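# Set lighting desk channel faders to their taped levels

## Task

Slide every channel fader on the lighting desk to the level marked on the tape strip above that fader, and make sure the master fader is left at the same level it had at the start.

## Robot and tools

Robot: two arms, left_arm and right_arm, each ending in a two-finger gripper. Calibrated bases in the scene frame: left_arm at (+0.020, +0.360, +0.048) m, right_arm at (+0.048, -0.524, +0.048) m, both turned only slightly about z. A camera stand is fixed to the floor behind the arms.

Scene frame: origin at table-top height, halfway between the nominal bases; +x points out over the table, +z up, +y toward the left_arm side. Arm names do not match image left/right. All printed hand positions, orientations (quat wxyz) and velocities use this frame and may be off by a few cm.

Gripper geometry: fingers point along the gripper's own +z and close along its x. end_effector_position is the point between the pads; fingertips reach 9.3 mm past it. The housing starts 38 mm behind that point, is 201 mm long in the closing direction and 46 mm wide. A block on a post sticks out about 12 cm toward the gripper's -y and turns with it. A closed gripper's fingertips make a handy pusher for a fader knob.

execute_actions(actions, cameras): actions is a list of actions; each action is a table of up to 15 rows, one row per 1/30 s step; a shorter table repeats its last row up to step 15. Every row holds 18 numbers in [-1, 1], always for both arms: left dx, dy, dz, rx, ry, rz, gripper position, force_limit, speed, then the same nine for the right. dx..rz are an offset, not a pose: measured along scene axes from that arm's Hand target at the start of the action, with the turn about the Hand target's position. Each row counts from that same start, but the next action starts from the new Hand target, so repeated offsets add up. Scale: 1.0 = 0.6 m or 180 degrees; rx, ry, rz form one rotation vector. All zeros means no new pose for that arm. Gripper numbers are absolute settings, and 0 is a real command, so resend the last values to keep a gripper as it is. position: +1 fully open (80 mm), about -0.90 pads meet, -1 to grip. force_limit: -1 about 15 N, +1 about 35 N. speed: -1 is 5 mm/s, +1 is 100 mm/s. cameras: list of names (cam_high, cam_left_wrist, cam_right_wrist, or ["all"]); images come only when asked or when actions is empty.

move(target, speed, blend, stop_force, zero, blocking, cameras): drives each gripper in a straight line. target is one 18-number row or a list of up to 15 rows; every row's pose numbers are offsets from the Hand targets at the move's start (not from the previous row), scene axes, same 0.6 m / 180 degree scale; gripper numbers are absolute. speed: path top speed in m/s, 0.002 to 3.6 (default 0.25; turning up to twice that in rad/s), one value or one per target. blend: corner rounding in m for lists, 0 means stop at each target. stop_force: 3 to 120 N, ends an arm's path when it feels that push; use it slowly for touches. zero: with stop_force, re-zero before the move (default true). blocking=false returns early (not with stop_force). Paths do not avoid obstacles or the other arm, and everything stops after 10 s. The result adds a move: line (done, off_target, moving, held, fault) with limits such as paced or held.

wait(seconds 0 to 3600), stop() to brake a running move, zoom_image(camera, region [x0, y0, x1, y1] in pixels, at most 504 by 504, on the newest image), zero_wrist_force(arm), finished_scene(scene = this scene's number); call nothing after finished_scene.

Results: per arm end_effector_position (m), quat, velocities (omitted when joints are still), Hand target (the commanded pose your next offsets count from; the gripper often rests a bit short of it), Joint positions and torques, Wrist force/torque in the gripper's own axes plus a peak line, gripper width_mm and is_grasped (1 only when something stopped the fingers), Tool commands, motor temperatures, MOTOR HOT and fault lines.

Cautions: arms are stiff, so a target even slightly past a hard surface can trigger a fault stop; press the faders gently and slowly, ideally with stop_force. About 150 N (plus or minus 25) on any part, or wrist joint torque near 21 N m, stops the arm for 10 s. Each control step clips orientation to within 32 degrees of the measured one. Avoid paths near an arm's own base (elbow can whip around), keep the arms apart (clearance check may hold moves, contact between arms can fail the task), and remember fast moves overshoot and lag. Do not knock anything off the table. Holding loads or straining toward unreachable poses heats motors; at 85 °C the arm is braked for 30 to 60 s.

Each tool is called after ">>>" as name(argument=value, ...), one argument or row to a line, values as JSON.

## Session

>>> execute_actions(
  actions=[],
)

Scene clock: 0.00 s.
left_arm: end_effector_position=(+0.4746, +0.0623, +0.1971) width_mm=79.8 is_grasped=0 end_effector_quat_wxyz=(+0.029, -0.557, +0.771, +0.307) | right_arm: end_effector_position=(+0.6863, -0.3725, +0.2614) width_mm=80.2 is_grasped=0 end_effector_quat_wxyz=(+0.610, -0.554, +0.517, +0.232)
Joint positions: left_arm=[-0.83 -1.07 1.471 -1.351 -1.47 2.56] | right_arm=[3.313 -2.327 -1.777 0.681 2.58 -2.268]
Joint velocities: within noise
Joint torques (N m): no reading
Motor temperatures (°C): left_arm=[32 32 32 32 35 40] | right_arm=[32 28 28 37 35 30]
Wrist force (N): no reading
Wrist torque (N m): no reading
Wrist force, peak (N): no reading
Hand target: left_arm +0.4746, +0.0623, +0.1971; +0.029, -0.557, +0.771, +0.307 | right_arm +0.6863, -0.3725, +0.2614; +0.610, -0.554, +0.517, +0.232
Tool commands: left_gripper/position=+0.996 left_gripper/force_limit=+1.0 left_gripper/speed=+1.0 right_gripper/position=+1.0 right_gripper/force_limit=+1.0 right_gripper/speed=+1.0

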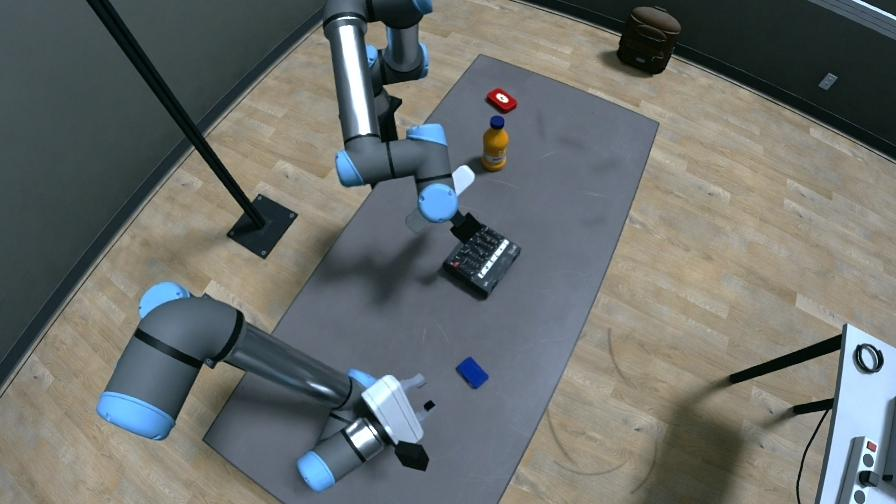

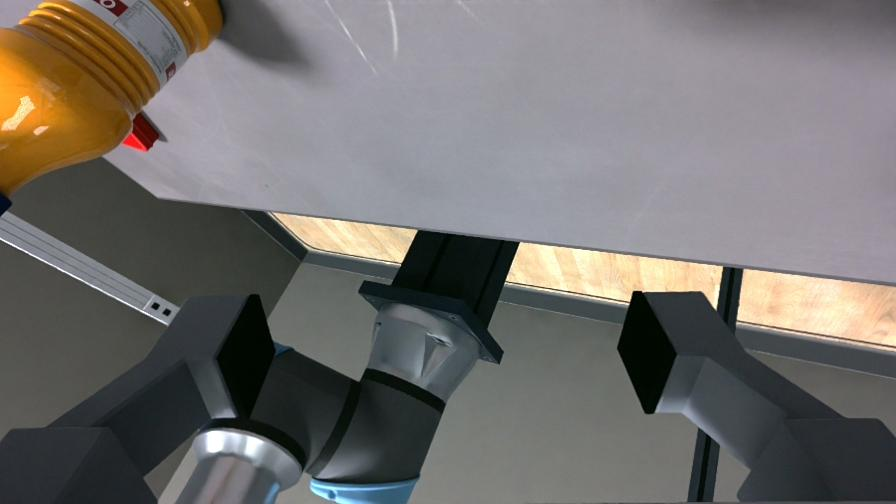

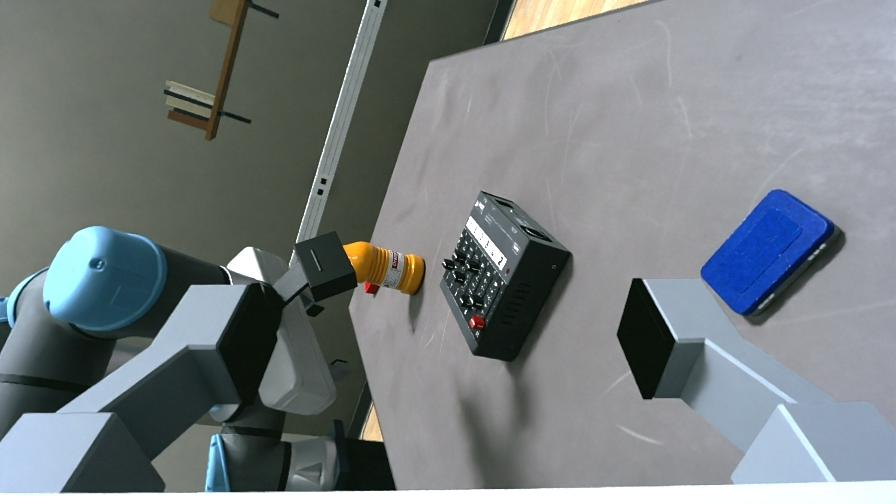

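>>> zoom_image(
  camera="cam_high",
  region=[420, 200, 540, 310],
)

>>> zoom_image(
  camera="cam_right_wrist",
  region=[420, 180, 600, 370],
)

Scaled by 4.200 from the camera's image (finer frame: 1280x720).

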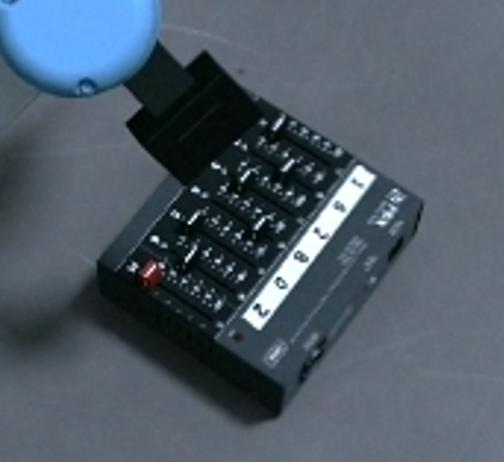

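Scaled by 2.653 from the camera's image (finer frame: 1280x720).

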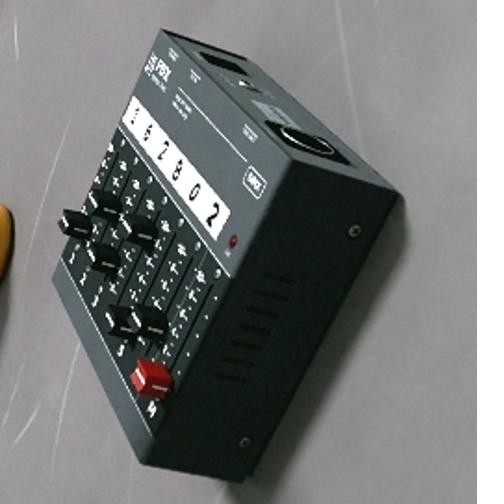

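>>> move(
  target=[0.2423, -0.0538, 0.138, -0.3566, -0.0834, -0.3923, 0.996, 1.0, 1.0, 0,0,0,0,0,0, 1.0,1.0,1.0],
  speed=0.4,
  cameras=["all"],
)

Scene clock: 5.87 s.
left_arm: end_effector_position=(+0.6200, +0.0300, +0.2799) width_mm=79.8 is_grasped=0 end_effector_quat_wxyz=(+0.000, +0.000, +0.966, -0.259) | right_arm: end_effector_position=(+0.6863, -0.3725, +0.2614) width_mm=80.2 is_grasped=0 end_effector_quat_wxyz=(+0.610, -0.554, +0.517, +0.232)
Joint positions: left_arm=[-0.525 -1.153 1.575 -2.293 -2.006 4.081] | right_arm=[3.313 -2.327 -1.777 0.681 2.58 -2.268]
Joint torques (N m): left_arm=[6.07 -30.1 -33 -1.08 -2.45 3.08] | right_arm=[-0.15 47.74 15.46 1.85 0.42 0.18]
Wrist force (N): left_arm=[-2.1 4.0 1.2] | right_arm=[0.3 0.4 0.0]
Wrist torque (N m): left_arm=[0.21 0.08 0.07] | right_arm=[0.03 -0.02 0.00]
Wrist force, peak (N): left_arm=[-2.0 4.2 1.5] | right_arm=[0.2 0.6 -0.2]
Hand target: left_arm +0.6200, +0.0300, +0.2799; +0.000, +0.000, +0.966, -0.259 | right_arm +0.6863, -0.3725, +0.2614; +0.610, -0.554, +0.517, +0.232
Off the commanded pose: left_arm 0.000 m, 0 deg | right_arm 0.000 m, 0 deg.
move: done
cam_left_wrist: T_world_to_cam=[[-0.99991, -0.0082, 0.01088, 0.61757], [-0.00725, 0.99637, 0.08483, -0.03244], [-0.01154, 0.08474, -0.99634, 0.38055]] pos_world=[0.62167, 0.00514, 0.37519]

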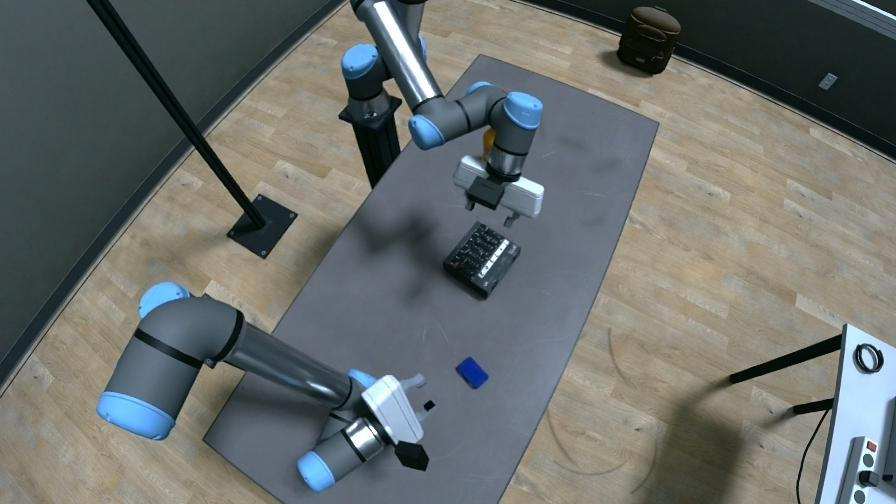

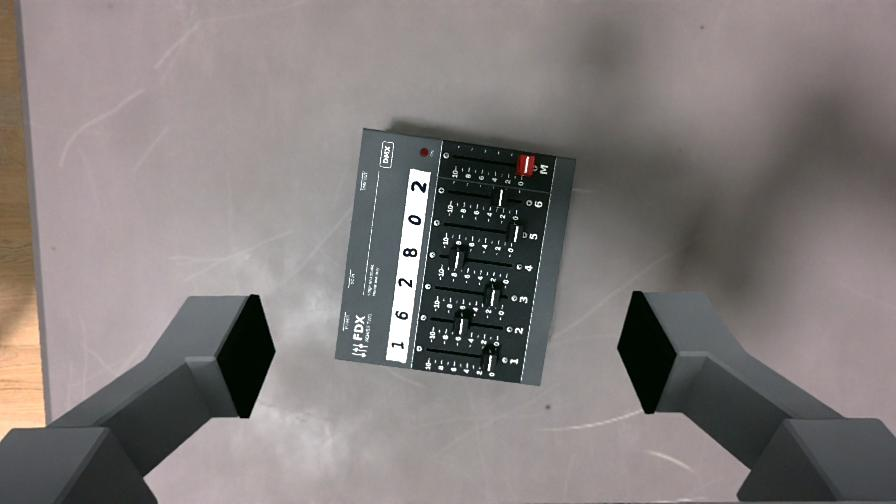

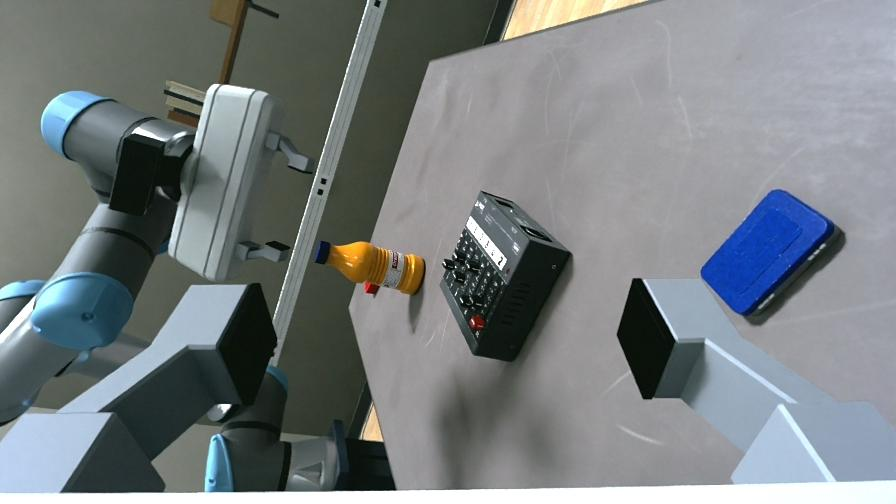

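Excellent view. Zoom in.

>>> zoom_image(
  camera="cam_left_wrist",
  region=[400, 120, 590, 260],
)

>>> zoom_image(
  camera="cam_left_wrist",
  region=[380, 230, 570, 390],
)

Scaled by 2.653 from the camera's image (finer frame: 1280x720).

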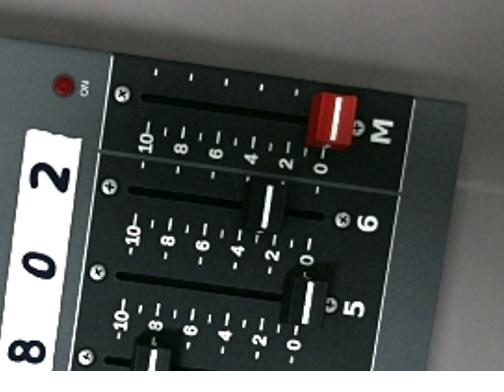

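Scaled by 2.653 from the camera's image (finer frame: 1280x720).

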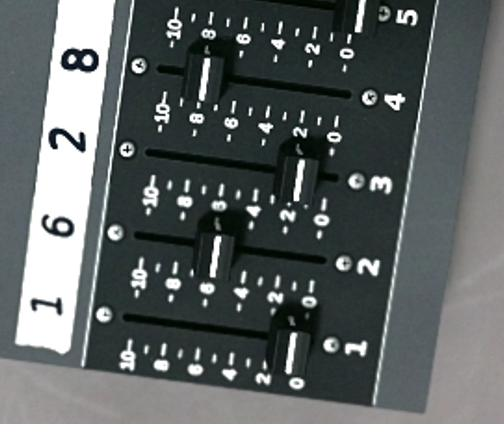

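>>> zoom_image(
  camera="cam_left_wrist",
  region=[0, 250, 300, 504],
)

>>> zoom_image(
  camera="cam_right_wrist",
  region=[120, 80, 380, 290],
)

Scaled by 1.680 from the camera's image (finer frame: 1280x720).

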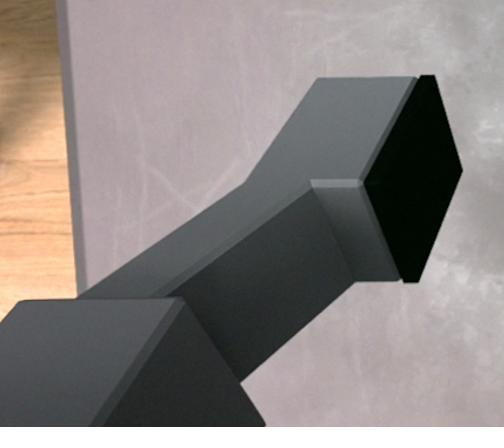

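Scaled by 1.938 from the camera's image (finer frame: 1280x720).

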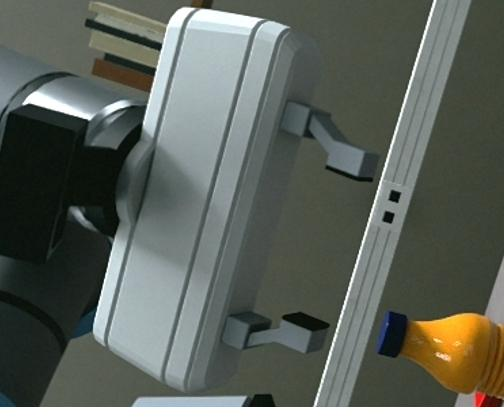

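>>> zoom_image(
  camera="cam_left_wrist",
  region=[405, 310, 535, 390],
)

>>> zoom_image(
  camera="cam_left_wrist",
  region=[415, 240, 545, 320],
)

>>> zoom_image(
  camera="cam_left_wrist",
  region=[430, 140, 560, 250],
)

Scaled by 3.877 from the camera's image (finer frame: 1280x720).

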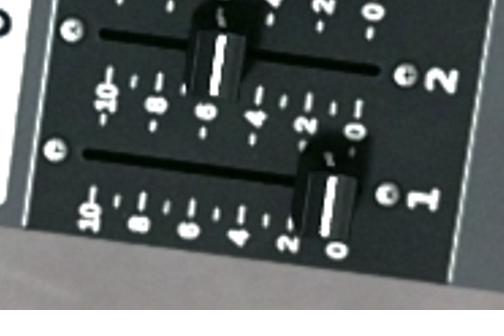

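Scaled by 3.877 from the camera's image (finer frame: 1280x720).

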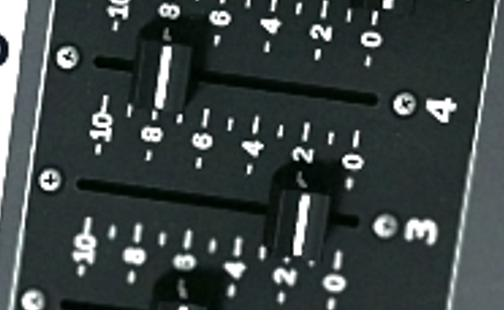

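Scaled by 3.877 from the camera's image (finer frame: 1280x720).

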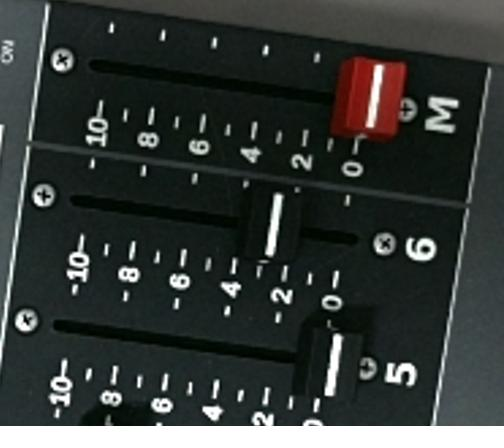

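>>> zoom_image(
  camera="cam_left_wrist",
  region=[375, 160, 455, 370],
)

Scaled by 2.400 from the camera's image (finer frame: 1280x720).

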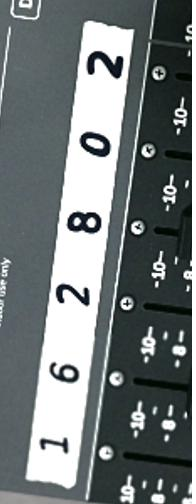

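>>> zoom_image(
  camera="cam_left_wrist",
  region=[385, 295, 425, 335],
)

Scaled by 12.600 from the camera's image (finer frame: 1280x720).

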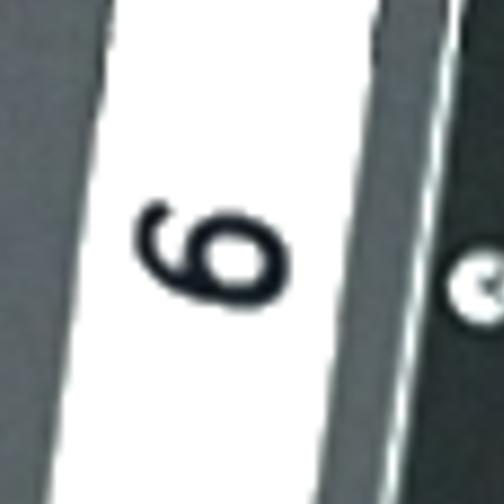

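>>> move(
  target=[-0.065, -0.055, -0.25, 0, 0, -0.0394, -0.187, -1.0, 0.5, 0,0,0,0,0,0, 1.0,1.0,1.0],
  speed=0.25,
  cameras=["cam_left_wrist"],
)

Scene clock: 12.60 s.
left_arm: end_effector_position=(+0.5810, -0.0029, +0.1300) width_mm=30.2 is_grasped=0 end_effector_quat_wxyz=(-0.016, +0.059, +0.964, -0.258) | right_arm: end_effector_position=(+0.6863, -0.3725, +0.2614) width_mm=80.2 is_grasped=0 end_effector_quat_wxyz=(+0.610, -0.554, +0.517, +0.232)
Joint positions: left_arm=[-0.593 -0.98 1.75 -2.615 -2.022 4.141] | right_arm=[3.313 -2.327 -1.777 0.681 2.58 -2.268]
Joint torques (N m): left_arm=[-6.3 -30.12 -7.99 -5.48 -2.56 2.84] | right_arm=[0.17 47.66 16.28 1.89 0.43 -0.09]
Wrist force (N): left_arm=[-2.0 3.8 1.3] | right_arm=[0.4 0.4 0.0]
Wrist torque (N m): left_arm=[0.18 0.07 0.06] | right_arm=[0.03 -0.03 0.00]
Wrist force, peak (N): left_arm=[-1.7 4.3 2.7] | right_arm=[0.5 0.4 -0.2]
Hand target: left_arm +0.5810, -0.0030, +0.1299; -0.016, +0.059, +0.964, -0.258 | right_arm +0.6863, -0.3725, +0.2614; +0.610, -0.554, +0.517, +0.232
Off the commanded pose: left_arm 0.000 m, 0 deg | right_arm 0.000 m, 0 deg.
move: done
cam_left_wrist: T_world_to_cam=[[-0.99325, 0.11547, 0.01089, 0.57643], [0.11598, 0.98964, 0.08464, -0.05874], [-0.001, 0.08533, -0.99635, 0.22753]] pos_world=[0.57958, -0.02785, 0.22539]

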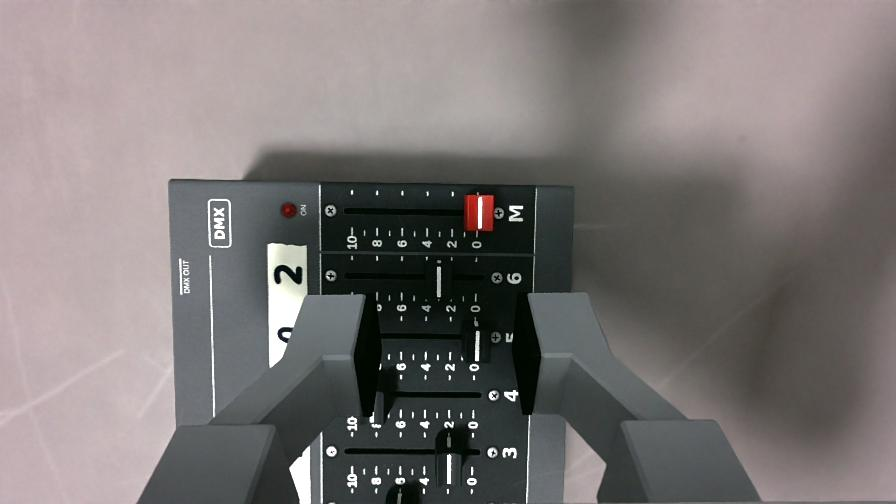

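>>> zoom_image(
  camera="cam_left_wrist",
  region=[320, 180, 580, 430],
)

Scaled by 1.938 from the camera's image (finer frame: 1280x720).

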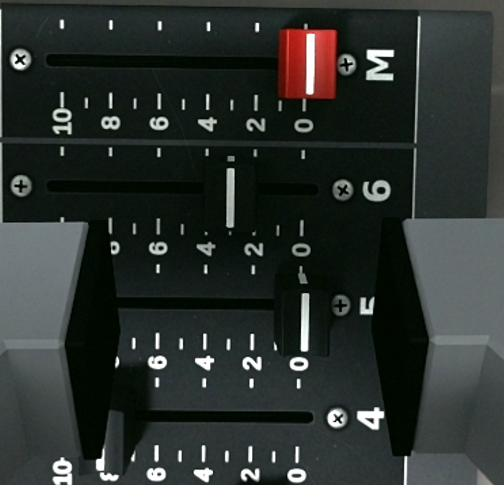

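>>> move(
  target=[0.0033, -0.0047, -0.0667, 0, 0, 0, -0.187, -1.0, 0.5, 0,0,0,0,0,0, 1.0,1.0,1.0],
  speed=0.1,
  cameras=["all"],
)

>>> zoom_image(
  camera="cam_left_wrist",
  region=[320, 180, 580, 430],
)

>>> zoom_image(
  camera="cam_right_wrist",
  region=[400, 160, 600, 370],
)

Scene clock: 15.77 s.
left_arm: end_effector_position=(+0.5829, -0.0058, +0.0900) width_mm=30.2 is_grasped=0 end_effector_quat_wxyz=(-0.016, +0.059, +0.964, -0.258) | right_arm: end_effector_position=(+0.6863, -0.3725, +0.2614) width_mm=80.2 is_grasped=0 end_effector_quat_wxyz=(+0.610, -0.554, +0.517, +0.232)
Joint positions: left_arm=[-0.595 -0.906 1.755 -2.695 -2.022 4.139] | right_arm=[3.313 -2.327 -1.777 0.681 2.58 -2.268]
Joint torques (N m): left_arm=[-6.67 -30.61 -27.64 -5.56 1.06 -2.5] | right_arm=[0.38 47.48 16.47 2.07 0.25 -0.14]
Wrist force (N): left_arm=[-2.1 4.0 1.4] | right_arm=[0.1 0.4 0.0]
Wrist torque (N m): left_arm=[0.20 0.08 0.07] | right_arm=[0.05 0.00 0.00]
Wrist force, peak (N): left_arm=[-1.9 4.2 1.8] | right_arm=[0.3 0.5 -0.3]
Hand target: left_arm +0.5830, -0.0058, +0.0899; -0.016, +0.059, +0.964, -0.258 | right_arm +0.6863, -0.3725, +0.2614; +0.610, -0.554, +0.517, +0.232
Off the commanded pose: left_arm 0.000 m, 0 deg | right_arm 0.000 m, 0 deg.
move: done
cam_left_wrist: T_world_to_cam=[[-0.99324, 0.11556, 0.01099, 0.57915], [0.11608, 0.98963, 0.08463, -0.05287], [-0.0011, 0.08533, -0.99635, 0.18797]] pos_world=[0.58158, -0.03065, 0.18539]

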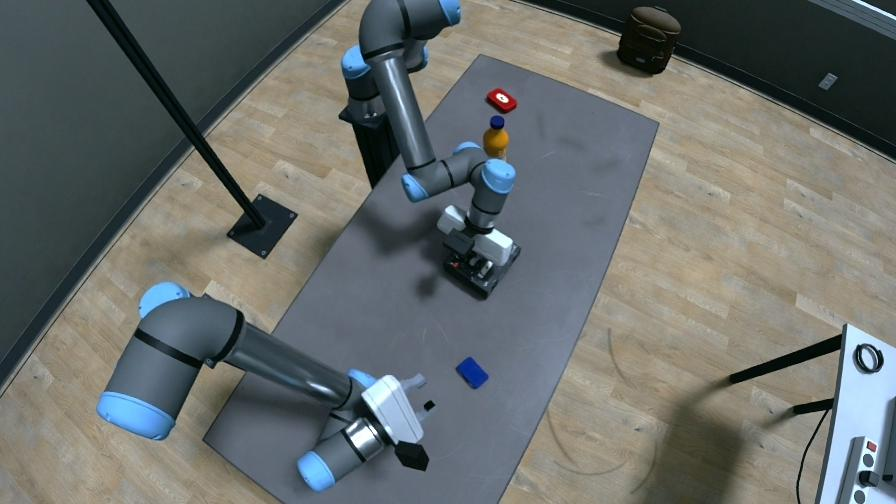

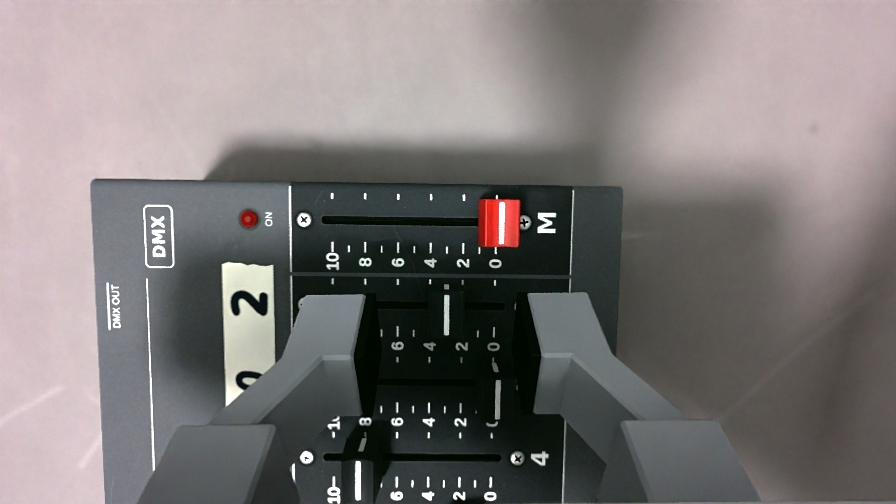

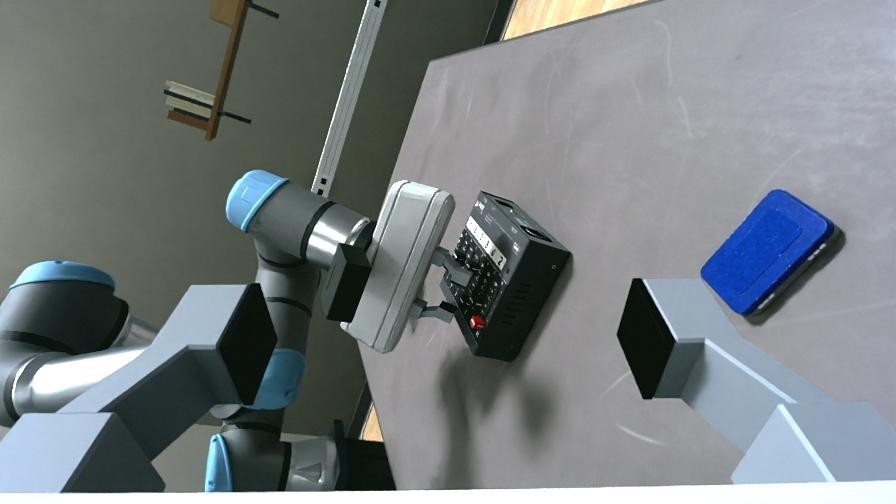

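Scaled by 1.938 from the camera's image (finer frame: 1280x720).

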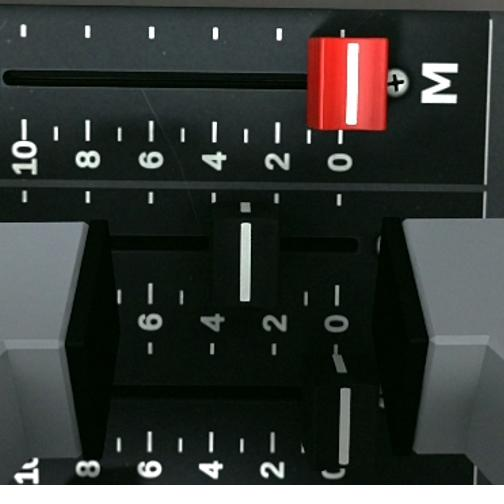

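Scaled by 2.400 from the camera's image (finer frame: 1280x720).

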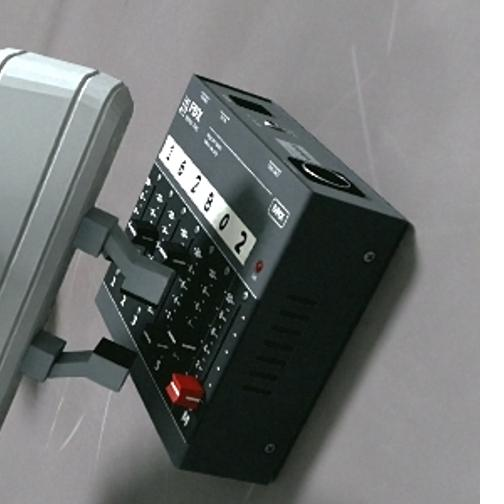

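>>> move(
  target=[-0.0007, -0.0057, -0.03, 0, 0, 0, -0.187, -1.0, 0.5, 0,0,0,0,0,0, 1.0,1.0,1.0],
  speed=0.03,
  stop_force=6,
  cameras=["cam_left_wrist", "cam_right_wrist"],
)

>>> zoom_image(
  camera="cam_left_wrist",
  region=[320, 180, 580, 430],
)

>>> zoom_image(
  camera="cam_right_wrist",
  region=[400, 220, 520, 340],
)

Scene clock: 18.43 s.
left_arm: end_effector_position=(+0.5825, -0.0092, +0.0719) width_mm=30.2 is_grasped=0 end_effector_quat_wxyz=(-0.016, +0.059, +0.964, -0.258) | right_arm: end_effector_position=(+0.6863, -0.3725, +0.2614) width_mm=80.2 is_grasped=0 end_effector_quat_wxyz=(+0.610, -0.554, +0.517, +0.232)
Joint positions: left_arm=[-0.6 -0.871 1.755 -2.732 -2.02 4.133] | right_arm=[3.313 -2.327 -1.777 0.681 2.58 -2.268]
Joint torques (N m): left_arm=[-7.31 -33.71 -26.67 -5.29 1.03 -2.52] | right_arm=[0.49 47.02 15.5 2.02 0.41 -0.06]
Wrist force (N): left_arm=[-1.9 4.0 1.4] | right_arm=[0.3 0.2 0.0]
Wrist torque (N m): left_arm=[0.20 0.06 0.05] | right_arm=[0.01 -0.03 0.00]
Wrist force, peak (N): left_arm=[-1.8 4.3 1.5] | right_arm=[0.3 0.4 -0.4]
Hand target: left_arm +0.5825, -0.0092, +0.0719; -0.016, +0.059, +0.964, -0.258 | right_arm +0.6863, -0.3725, +0.2614; +0.610, -0.554, +0.517, +0.232
Off the commanded pose: left_arm 0.000 m, 0 deg | right_arm 0.000 m, 0 deg.
move: done
cam_left_wrist: T_world_to_cam=[[-0.99324, 0.11557, 0.0109, 0.57938], [0.11608, 0.98963, 0.08464, -0.04782], [-0.001, 0.08533, -0.99635, 0.17008]] pos_world=[0.58118, -0.03415, 0.16719]

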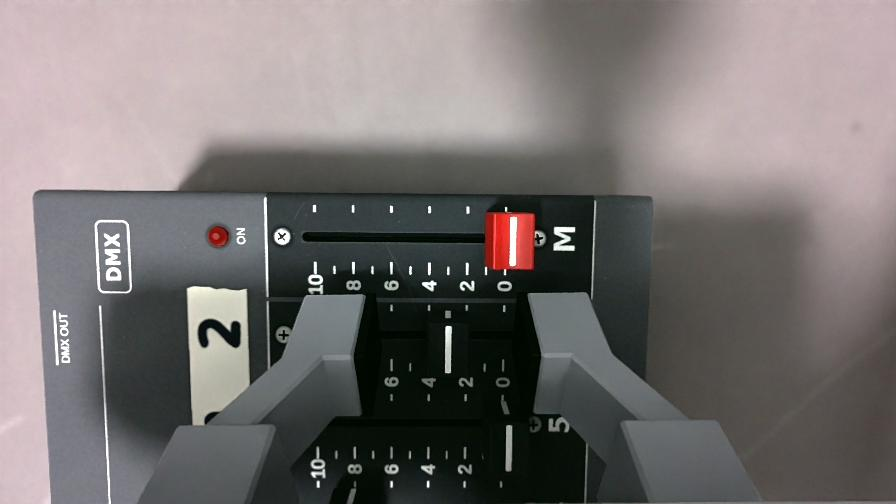

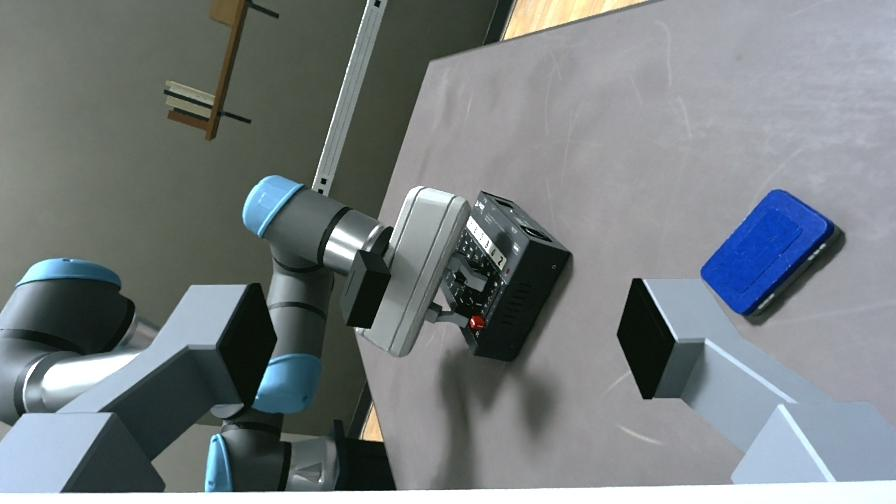

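Scaled by 1.938 from the camera's image (finer frame: 1280x720).

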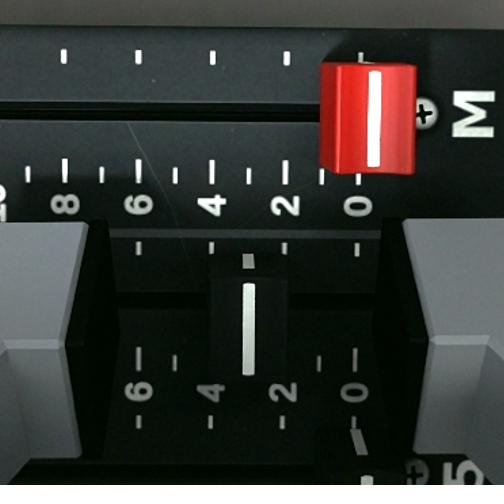

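Scaled by 4.200 from the camera's image (finer frame: 1280x720).

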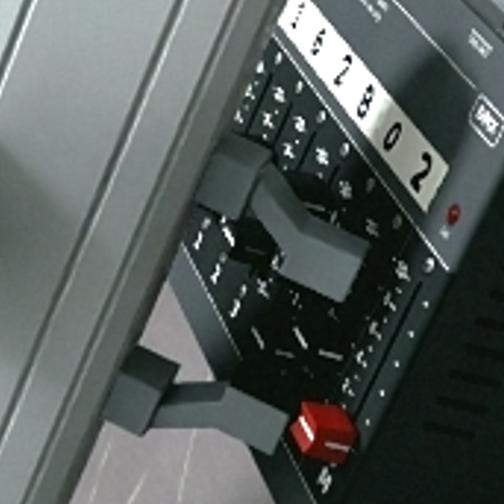

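>>> move(
  target=[0, 0, 0, 0, 0, 0, -1.0, -1.0, -0.7, 0,0,0,0,0,0, 1.0,1.0,1.0],
  cameras=["cam_left_wrist"],
)

>>> zoom_image(
  camera="cam_left_wrist",
  region=[320, 180, 580, 430],
)

Scene clock: 20.03 s.
left_arm: end_effector_position=(+0.5825, -0.0092, +0.0719) width_mm=9.1 is_grasped=1 end_effector_quat_wxyz=(-0.016, +0.059, +0.964, -0.258) | right_arm: end_effector_position=(+0.6863, -0.3725, +0.2614) width_mm=80.2 is_grasped=0 end_effector_quat_wxyz=(+0.610, -0.554, +0.517, +0.232)
Joint positions: left_arm=[-0.6 -0.871 1.755 -2.732 -2.02 4.133] | right_arm=[3.313 -2.327 -1.777 0.681 2.58 -2.268]
Joint torques (N m): left_arm=[-6.85 -33.74 -27.71 -5.14 1.01 -2.52] | right_arm=[0.27 47.95 15.82 1.74 0.38 -0.23]
Wrist force (N): left_arm=[0.4 4.2 0.6] | right_arm=[0.2 0.2 0.0]
Wrist torque (N m): left_arm=[0.20 0.09 0.05] | right_arm=[0.02 -0.03 0.00]
Wrist force, peak (N): left_arm=[-1.8 4.2 1.4] | right_arm=[0.5 0.2 0.3]
Hand target: left_arm +0.5825, -0.0092, +0.0719; -0.016, +0.059, +0.964, -0.258 | right_arm +0.6863, -0.3725, +0.2614; +0.610, -0.554, +0.517, +0.232
Off the commanded pose: left_arm 0.000 m, 0 deg | right_arm 0.000 m, 0 deg.
move: done
cam_left_wrist: T_world_to_cam=[[-0.99324, 0.11557, 0.0109, 0.57938], [0.11608, 0.98963, 0.08464, -0.04782], [-0.001, 0.08533, -0.99635, 0.17008]] pos_world=[0.58118, -0.03415, 0.16719]

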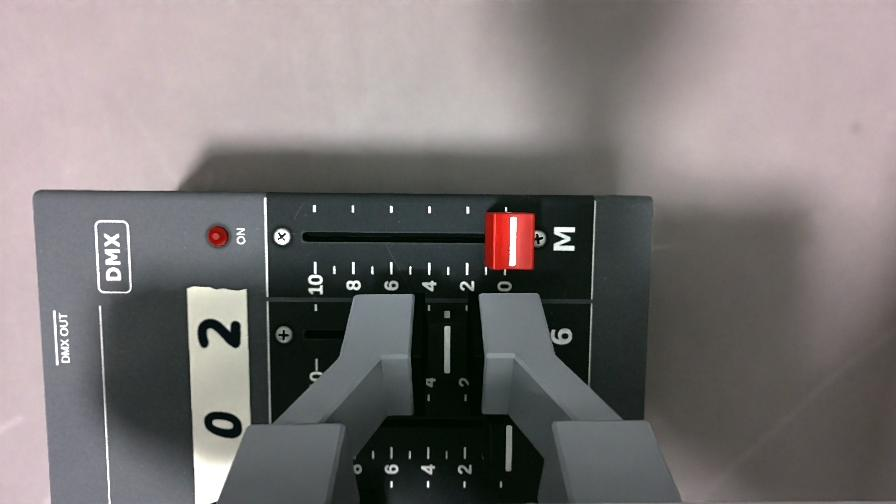

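Scaled by 1.938 from the camera's image (finer frame: 1280x720).

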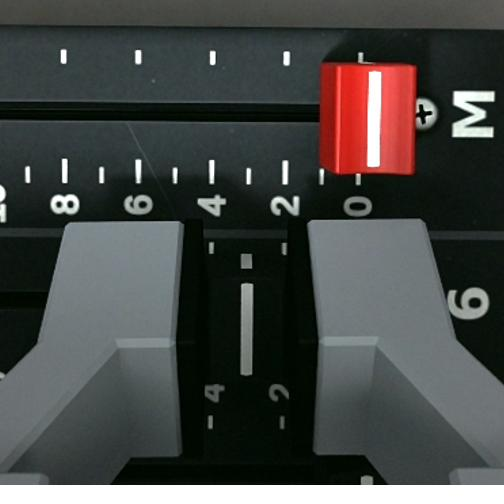

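>>> move(
  target=[-0.00786, 0.00098, 0, 0, 0, 0, -1.0, -1.0, -0.7, 0,0,0,0,0,0, 1.0,1.0,1.0],
  speed=0.03,
  cameras=["cam_left_wrist"],
)

>>> zoom_image(
  camera="cam_left_wrist",
  region=[320, 180, 580, 430],
)

Scene clock: 21.07 s.
left_arm: end_effector_position=(+0.5779, -0.0087, +0.0719) width_mm=9.1 is_grasped=1 end_effector_quat_wxyz=(-0.016, +0.059, +0.964, -0.258) | right_arm: end_effector_position=(+0.6863, -0.3725, +0.2614) width_mm=80.2 is_grasped=0 end_effector_quat_wxyz=(+0.610, -0.554, +0.517, +0.232)
Joint positions: left_arm=[-0.604 -0.877 1.769 -2.742 -2.019 4.129] | right_arm=[3.313 -2.327 -1.777 0.681 2.58 -2.268]
Joint torques (N m): left_arm=[-8.42 -59.63 -4.98 -4.82 0.8 -2.89] | right_arm=[0.76 47.82 16.13 1.82 0.34 -0.19]
Wrist force (N): left_arm=[-4.4 5.2 0.6] | right_arm=[0.3 0.3 0.1]
Wrist torque (N m): left_arm=[0.22 0.04 0.17] | right_arm=[0.03 -0.03 0.00]
Wrist force, peak (N): left_arm=[-4.4 5.2 0.6] | right_arm=[0.1 0.6 -0.2]
Hand target: left_arm +0.5778, -0.0086, +0.0719; -0.016, +0.059, +0.964, -0.258 | right_arm +0.6863, -0.3725, +0.2614; +0.610, -0.554, +0.517, +0.232
Off the commanded pose: left_arm 0.000 m, 0 deg | right_arm 0.000 m, 0 deg.
move: done
cam_left_wrist: T_world_to_cam=[[-0.99324, 0.11556, 0.01099, 0.57472], [0.11608, 0.98963, 0.08463, -0.04788], [-0.0011, 0.08533, -0.99635, 0.17008]] pos_world=[0.57658, -0.03355, 0.16719]

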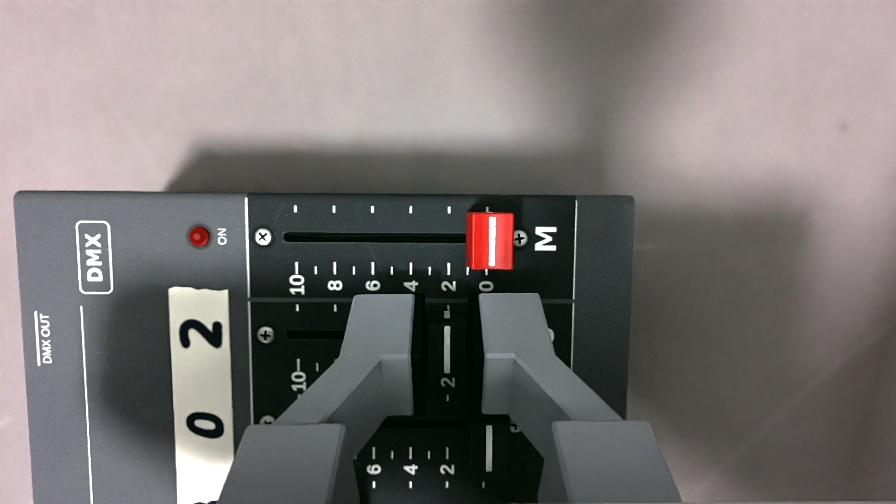

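Scaled by 1.938 from the camera's image (finer frame: 1280x720).

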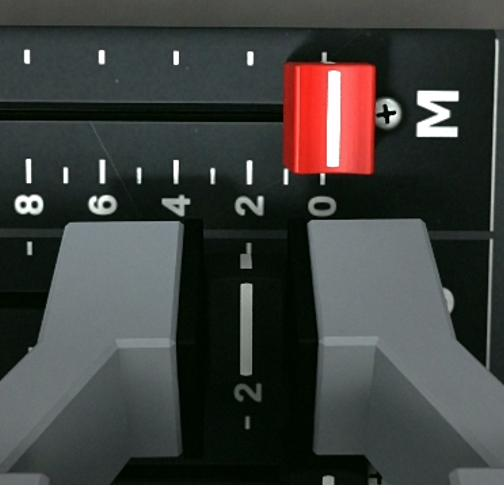

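>>> move(
  target=[-0.0006, 0.00008, 0, 0, 0, 0, -1.0, -1.0, -0.7, 0,0,0,0,0,0, 1.0,1.0,1.0],
  speed=0.03,
)

>>> move(
  target=[0, 0, 0, 0, 0, 0, -0.187, -1.0, -0.5, 0,0,0,0,0,0, 1.0,1.0,1.0],
)

>>> move(
  target=[0, 0, 0.06, 0, 0, 0, -0.187, -1.0, -0.5, 0,0,0,0,0,0, 1.0,1.0,1.0],
  speed=0.1,
  cameras=["cam_left_wrist"],
)

>>> zoom_image(
  camera="cam_left_wrist",
  region=[320, 180, 580, 430],
)

Scene clock: 21.93 s.
left_arm: end_effector_position=(+0.5775, -0.0086, +0.0719) width_mm=9.1 is_grasped=1 end_effector_quat_wxyz=(-0.016, +0.059, +0.964, -0.258) | right_arm: end_effector_position=(+0.6863, -0.3725, +0.2614) width_mm=80.2 is_grasped=0 end_effector_quat_wxyz=(+0.610, -0.554, +0.517, +0.232)
Joint positions: left_arm=[-0.604 -0.878 1.771 -2.743 -2.019 4.129] | right_arm=[3.313 -2.327 -1.777 0.681 2.58 -2.268]
Joint torques (N m): left_arm=[-9.05 -59.8 -5.6 -4.97 0.57 -3.02] | right_arm=[0.25 47.81 16.58 1.87 0.37 -0.36]
Wrist force (N): left_arm=[-4.4 5.2 0.7] | right_arm=[0.0 0.3 -0.1]
Wrist torque (N m): left_arm=[0.19 0.04 0.18] | right_arm=[0.04 0.00 0.00]
Wrist force, peak (N): left_arm=[-4.8 5.8 1.0] | right_arm=[0.2 0.6 -0.1]
Hand target: left_arm +0.5775, -0.0086, +0.0719; -0.016, +0.059, +0.964, -0.258 | right_arm +0.6863, -0.3725, +0.2614; +0.610, -0.554, +0.517, +0.232
Off the commanded pose: left_arm 0.000 m, 0 deg | right_arm 0.000 m, 0 deg.
move: done

Scene clock: 22.90 s.
left_arm: end_effector_position=(+0.5775, -0.0086, +0.0719) width_mm=30.2 is_grasped=0 end_effector_quat_wxyz=(-0.016, +0.059, +0.964, -0.258) | right_arm: end_effector_position=(+0.6863, -0.3725, +0.2614) width_mm=80.2 is_grasped=0 end_effector_quat_wxyz=(+0.610, -0.554, +0.517, +0.232)
Joint positions: left_arm=[-0.604 -0.878 1.771 -2.743 -2.019 4.129] | right_arm=[3.313 -2.327 -1.777 0.681 2.58 -2.268]
Joint torques (N m): left_arm=[-0.45 -60.34 -7.5 -5 0.64 -3.02] | right_arm=[0.33 46.47 16.16 1.94 0.3 -0.15]
Wrist force (N): left_arm=[-1.8 3.9 1.1] | right_arm=[0.1 0.2 0.0]
Wrist torque (N m): left_arm=[0.18 0.05 0.15] | right_arm=[0.03 -0.01 0.00]
Wrist force, peak (N): left_arm=[-4.2 5.5 0.1] | right_arm=[0.4 0.4 -0.3]
Hand target: left_arm +0.5775, -0.0086, +0.0719; -0.016, +0.059, +0.964, -0.258 | right_arm +0.6863, -0.3725, +0.2614; +0.610, -0.554, +0.517, +0.232
Off the commanded pose: left_arm 0.000 m, 0 deg | right_arm 0.000 m, 0 deg.
move: done

Scene clock: 23.83 s.
left_arm: end_effector_position=(+0.5775, -0.0086, +0.1078) width_mm=30.2 is_grasped=0 end_effector_quat_wxyz=(-0.016, +0.059, +0.964, -0.258) | right_arm: end_effector_position=(+0.6863, -0.3725, +0.2614) width_mm=80.2 is_grasped=0 end_effector_quat_wxyz=(+0.610, -0.554, +0.517, +0.232)
Joint positions: left_arm=[-0.604 -0.943 1.762 -2.669 -2.019 4.129] | right_arm=[3.313 -2.327 -1.777 0.681 2.58 -2.268]
Joint torques (N m): left_arm=[3.22 -60.01 -27.77 -0.71 -0.24 2.52] | right_arm=[-0.15 48.04 16.36 1.88 0.17 -0.28]
Wrist force (N): left_arm=[-1.9 3.8 1.3] | right_arm=[0.2 0.2 0.0]
Wrist torque (N m): left_arm=[0.17 0.05 0.17] | right_arm=[0.02 -0.01 0.00]
Wrist force, peak (N): left_arm=[-2.3 4.4 1.8] | right_arm=[0.5 0.3 0.0]
Hand target: left_arm +0.5775, -0.0086, +0.1079; -0.016, +0.059, +0.964, -0.258 | right_arm +0.6863, -0.3725, +0.2614; +0.610, -0.554, +0.517, +0.232
Off the commanded pose: left_arm 0.000 m, 0 deg | right_arm 0.000 m, 0 deg.
move: done
cam_left_wrist: T_world_to_cam=[[-0.99325, 0.11545, 0.01099, 0.57383], [0.11597, 0.98964, 0.08463, -0.0508], [-0.0011, 0.08533, -0.99635, 0.20585]] pos_world=[0.57608, -0.03355, 0.20309]

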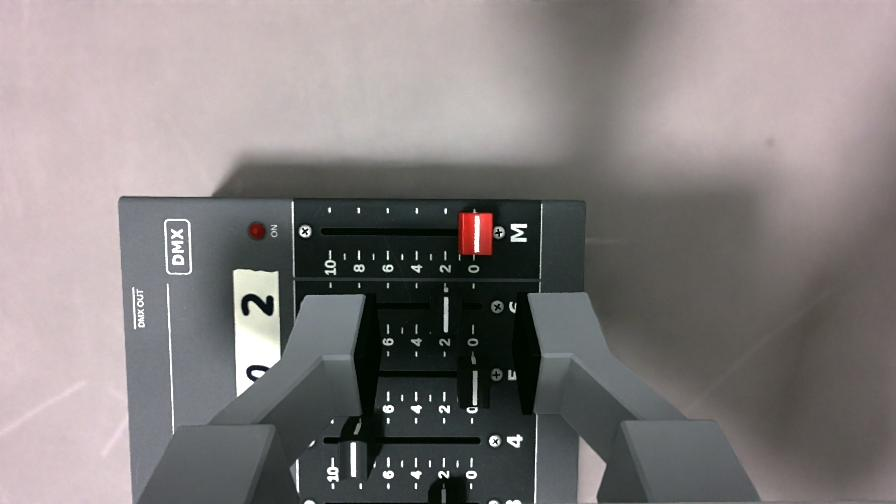

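Scaled by 1.938 from the camera's image (finer frame: 1280x720).

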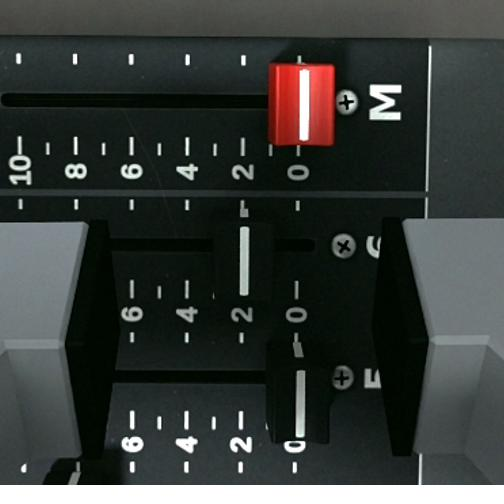

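>>> move(
  target=[
    [0,0,0.15,0,0,0,-0.187,-1,-0.5, 0,0,0,0,0,0,1,1,1],
    [-0.25,0.52,0.32,0,0,0,-0.187,-1,-0.5, 0,0,0,0,0,0,1,1,1],
  ],
  speed=0.35,
  blend=0.04,
)

>>> move(
  target=[0,0,0,0,0,0,-0.187,-1,-0.5, -0.1438,0.6208,-0.019,-0.3169,-0.2545,0.3124,-0.187,-1,0.5],
  speed=0.4,
  cameras=["all"],
)

Scene clock: 27.20 s.
left_arm: end_effector_position=(+0.4275, +0.3033, +0.2998) width_mm=30.2 is_grasped=0 end_effector_quat_wxyz=(-0.016, +0.059, +0.964, -0.258) | right_arm: end_effector_position=(+0.6863, -0.3725, +0.2614) width_mm=80.2 is_grasped=0 end_effector_quat_wxyz=(+0.610, -0.554, +0.517, +0.232)
Joint positions: left_arm=[-0.16 -1.713 2.1 -2.002 -2.092 4.625] | right_arm=[3.313 -2.327 -1.777 0.681 2.58 -2.268]
Joint torques (N m): left_arm=[5.23 -30.15 -33.21 -0.87 -2.7 2.95] | right_arm=[-0.32 47.52 16.62 1.98 0.39 -0.48]
Wrist force (N): left_arm=[-2.1 4.1 1.1] | right_arm=[0.2 0.3 -0.2]
Wrist torque (N m): left_arm=[0.23 0.09 0.06] | right_arm=[0.04 -0.02 0.00]
Wrist force, peak (N): left_arm=[-1.7 4.9 3.1] | right_arm=[0.6 0.3 -0.3]
Hand target: left_arm +0.4275, +0.3034, +0.2999; -0.016, +0.059, +0.964, -0.258 | right_arm +0.6863, -0.3725, +0.2614; +0.610, -0.554, +0.517, +0.232
Off the commanded pose: left_arm 0.000 m, 0 deg | right_arm 0.000 m, 0 deg.
move: done

Scene clock: 30.03 s.
left_arm: end_effector_position=(+0.4275, +0.3034, +0.2999) width_mm=30.2 is_grasped=0 end_effector_quat_wxyz=(-0.016, +0.059, +0.964, -0.258) | right_arm: end_effector_position=(+0.6000, +0.0000, +0.2500) width_mm=30.2 is_grasped=0 end_effector_quat_wxyz=(-0.259, +0.966, +0.000, +0.000)
Joint positions: left_arm=[-0.16 -1.713 2.1 -2.002 -2.092 4.625] | right_arm=[3.995 -2.149 -1.437 -0.72 1.912 -3.803]
Joint torques (N m): left_arm=[4.79 -30.4 -32.74 -0.87 -2.69 2.92] | right_arm=[14.44 39.88 34.8 0.75 -0.35 -1.28]
Wrist force (N): left_arm=[-2.0 3.9 1.2] | right_arm=[0.7 1.9 -1.2]
Wrist torque (N m): left_arm=[0.19 0.07 0.06] | right_arm=[0.20 0.17 0.04]
Wrist force, peak (N): left_arm=[-2.5 4.3 1.3] | right_arm=[0.7 2.1 -1.5]
Hand target: left_arm +0.4275, +0.3034, +0.2999; -0.016, +0.059, +0.964, -0.258 | right_arm +0.6000, +0.0000, +0.2500; -0.259, +0.966, +0.000, +0.000
Off the commanded pose: left_arm 0.000 m, 0 deg | right_arm 0.000 m, 0 deg.
move: done
cam_left_wrist: T_world_to_cam=[[-0.99324, 0.11557, 0.0109, 0.38671], [0.11608, 0.98963, 0.08464, -0.35847], [-0.001, 0.08533, -0.99635, 0.37041]] pos_world=[0.42608, 0.27845, 0.39519]
cam_right_wrist: T_world_to_cam=[[0.99993, -0.01064, 0.00457, -0.60287], [-0.011, -0.996, 0.08865, 0.00067], [0.00361, -0.08869, -0.99605, 0.34379]] pos_world=[0.6016, 0.02474, 0.34513]

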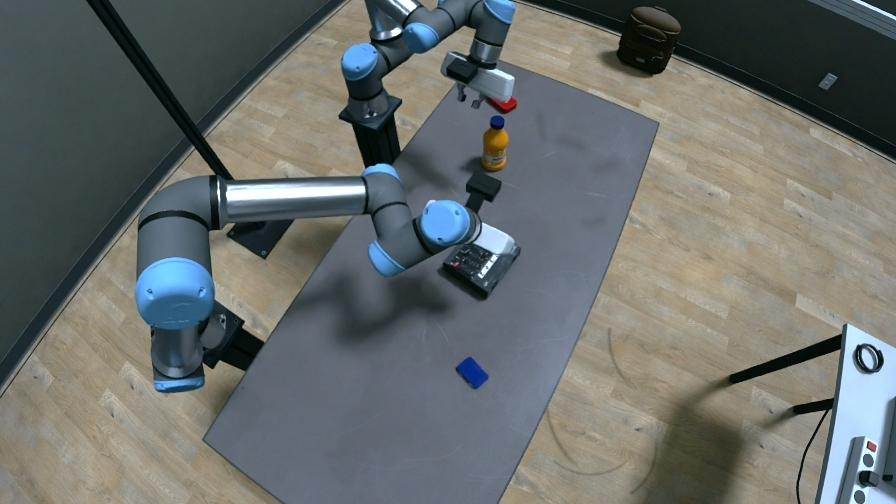

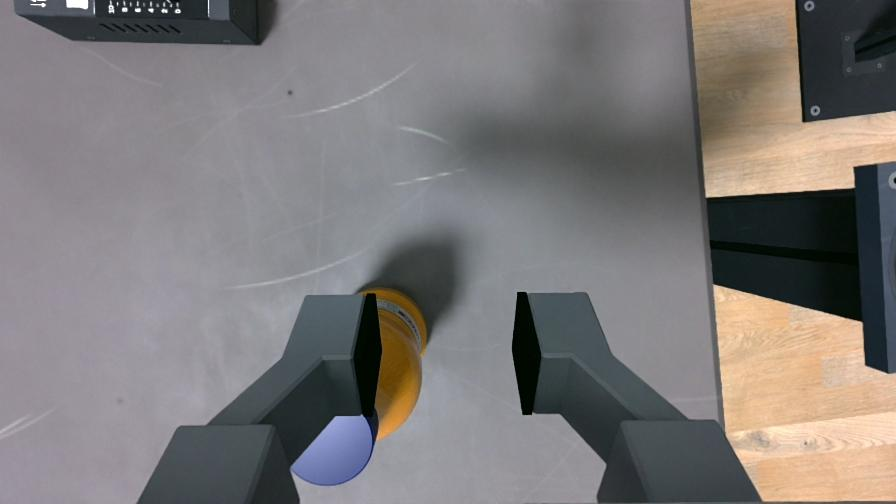

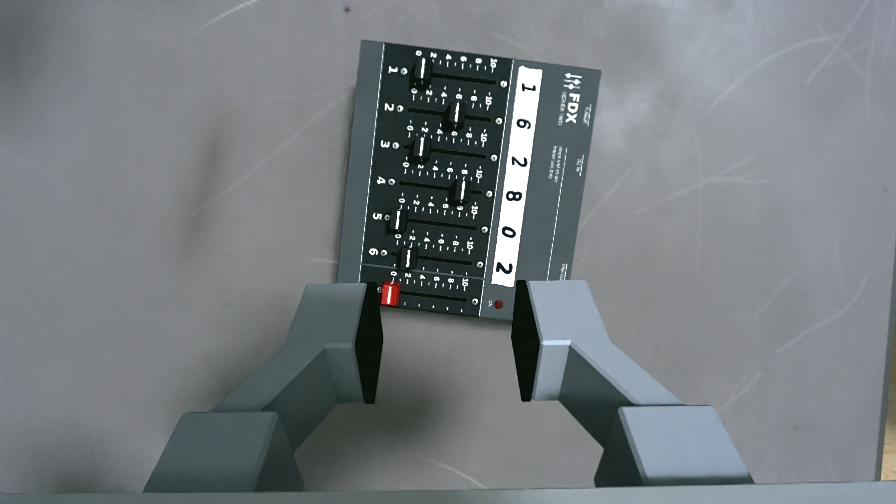

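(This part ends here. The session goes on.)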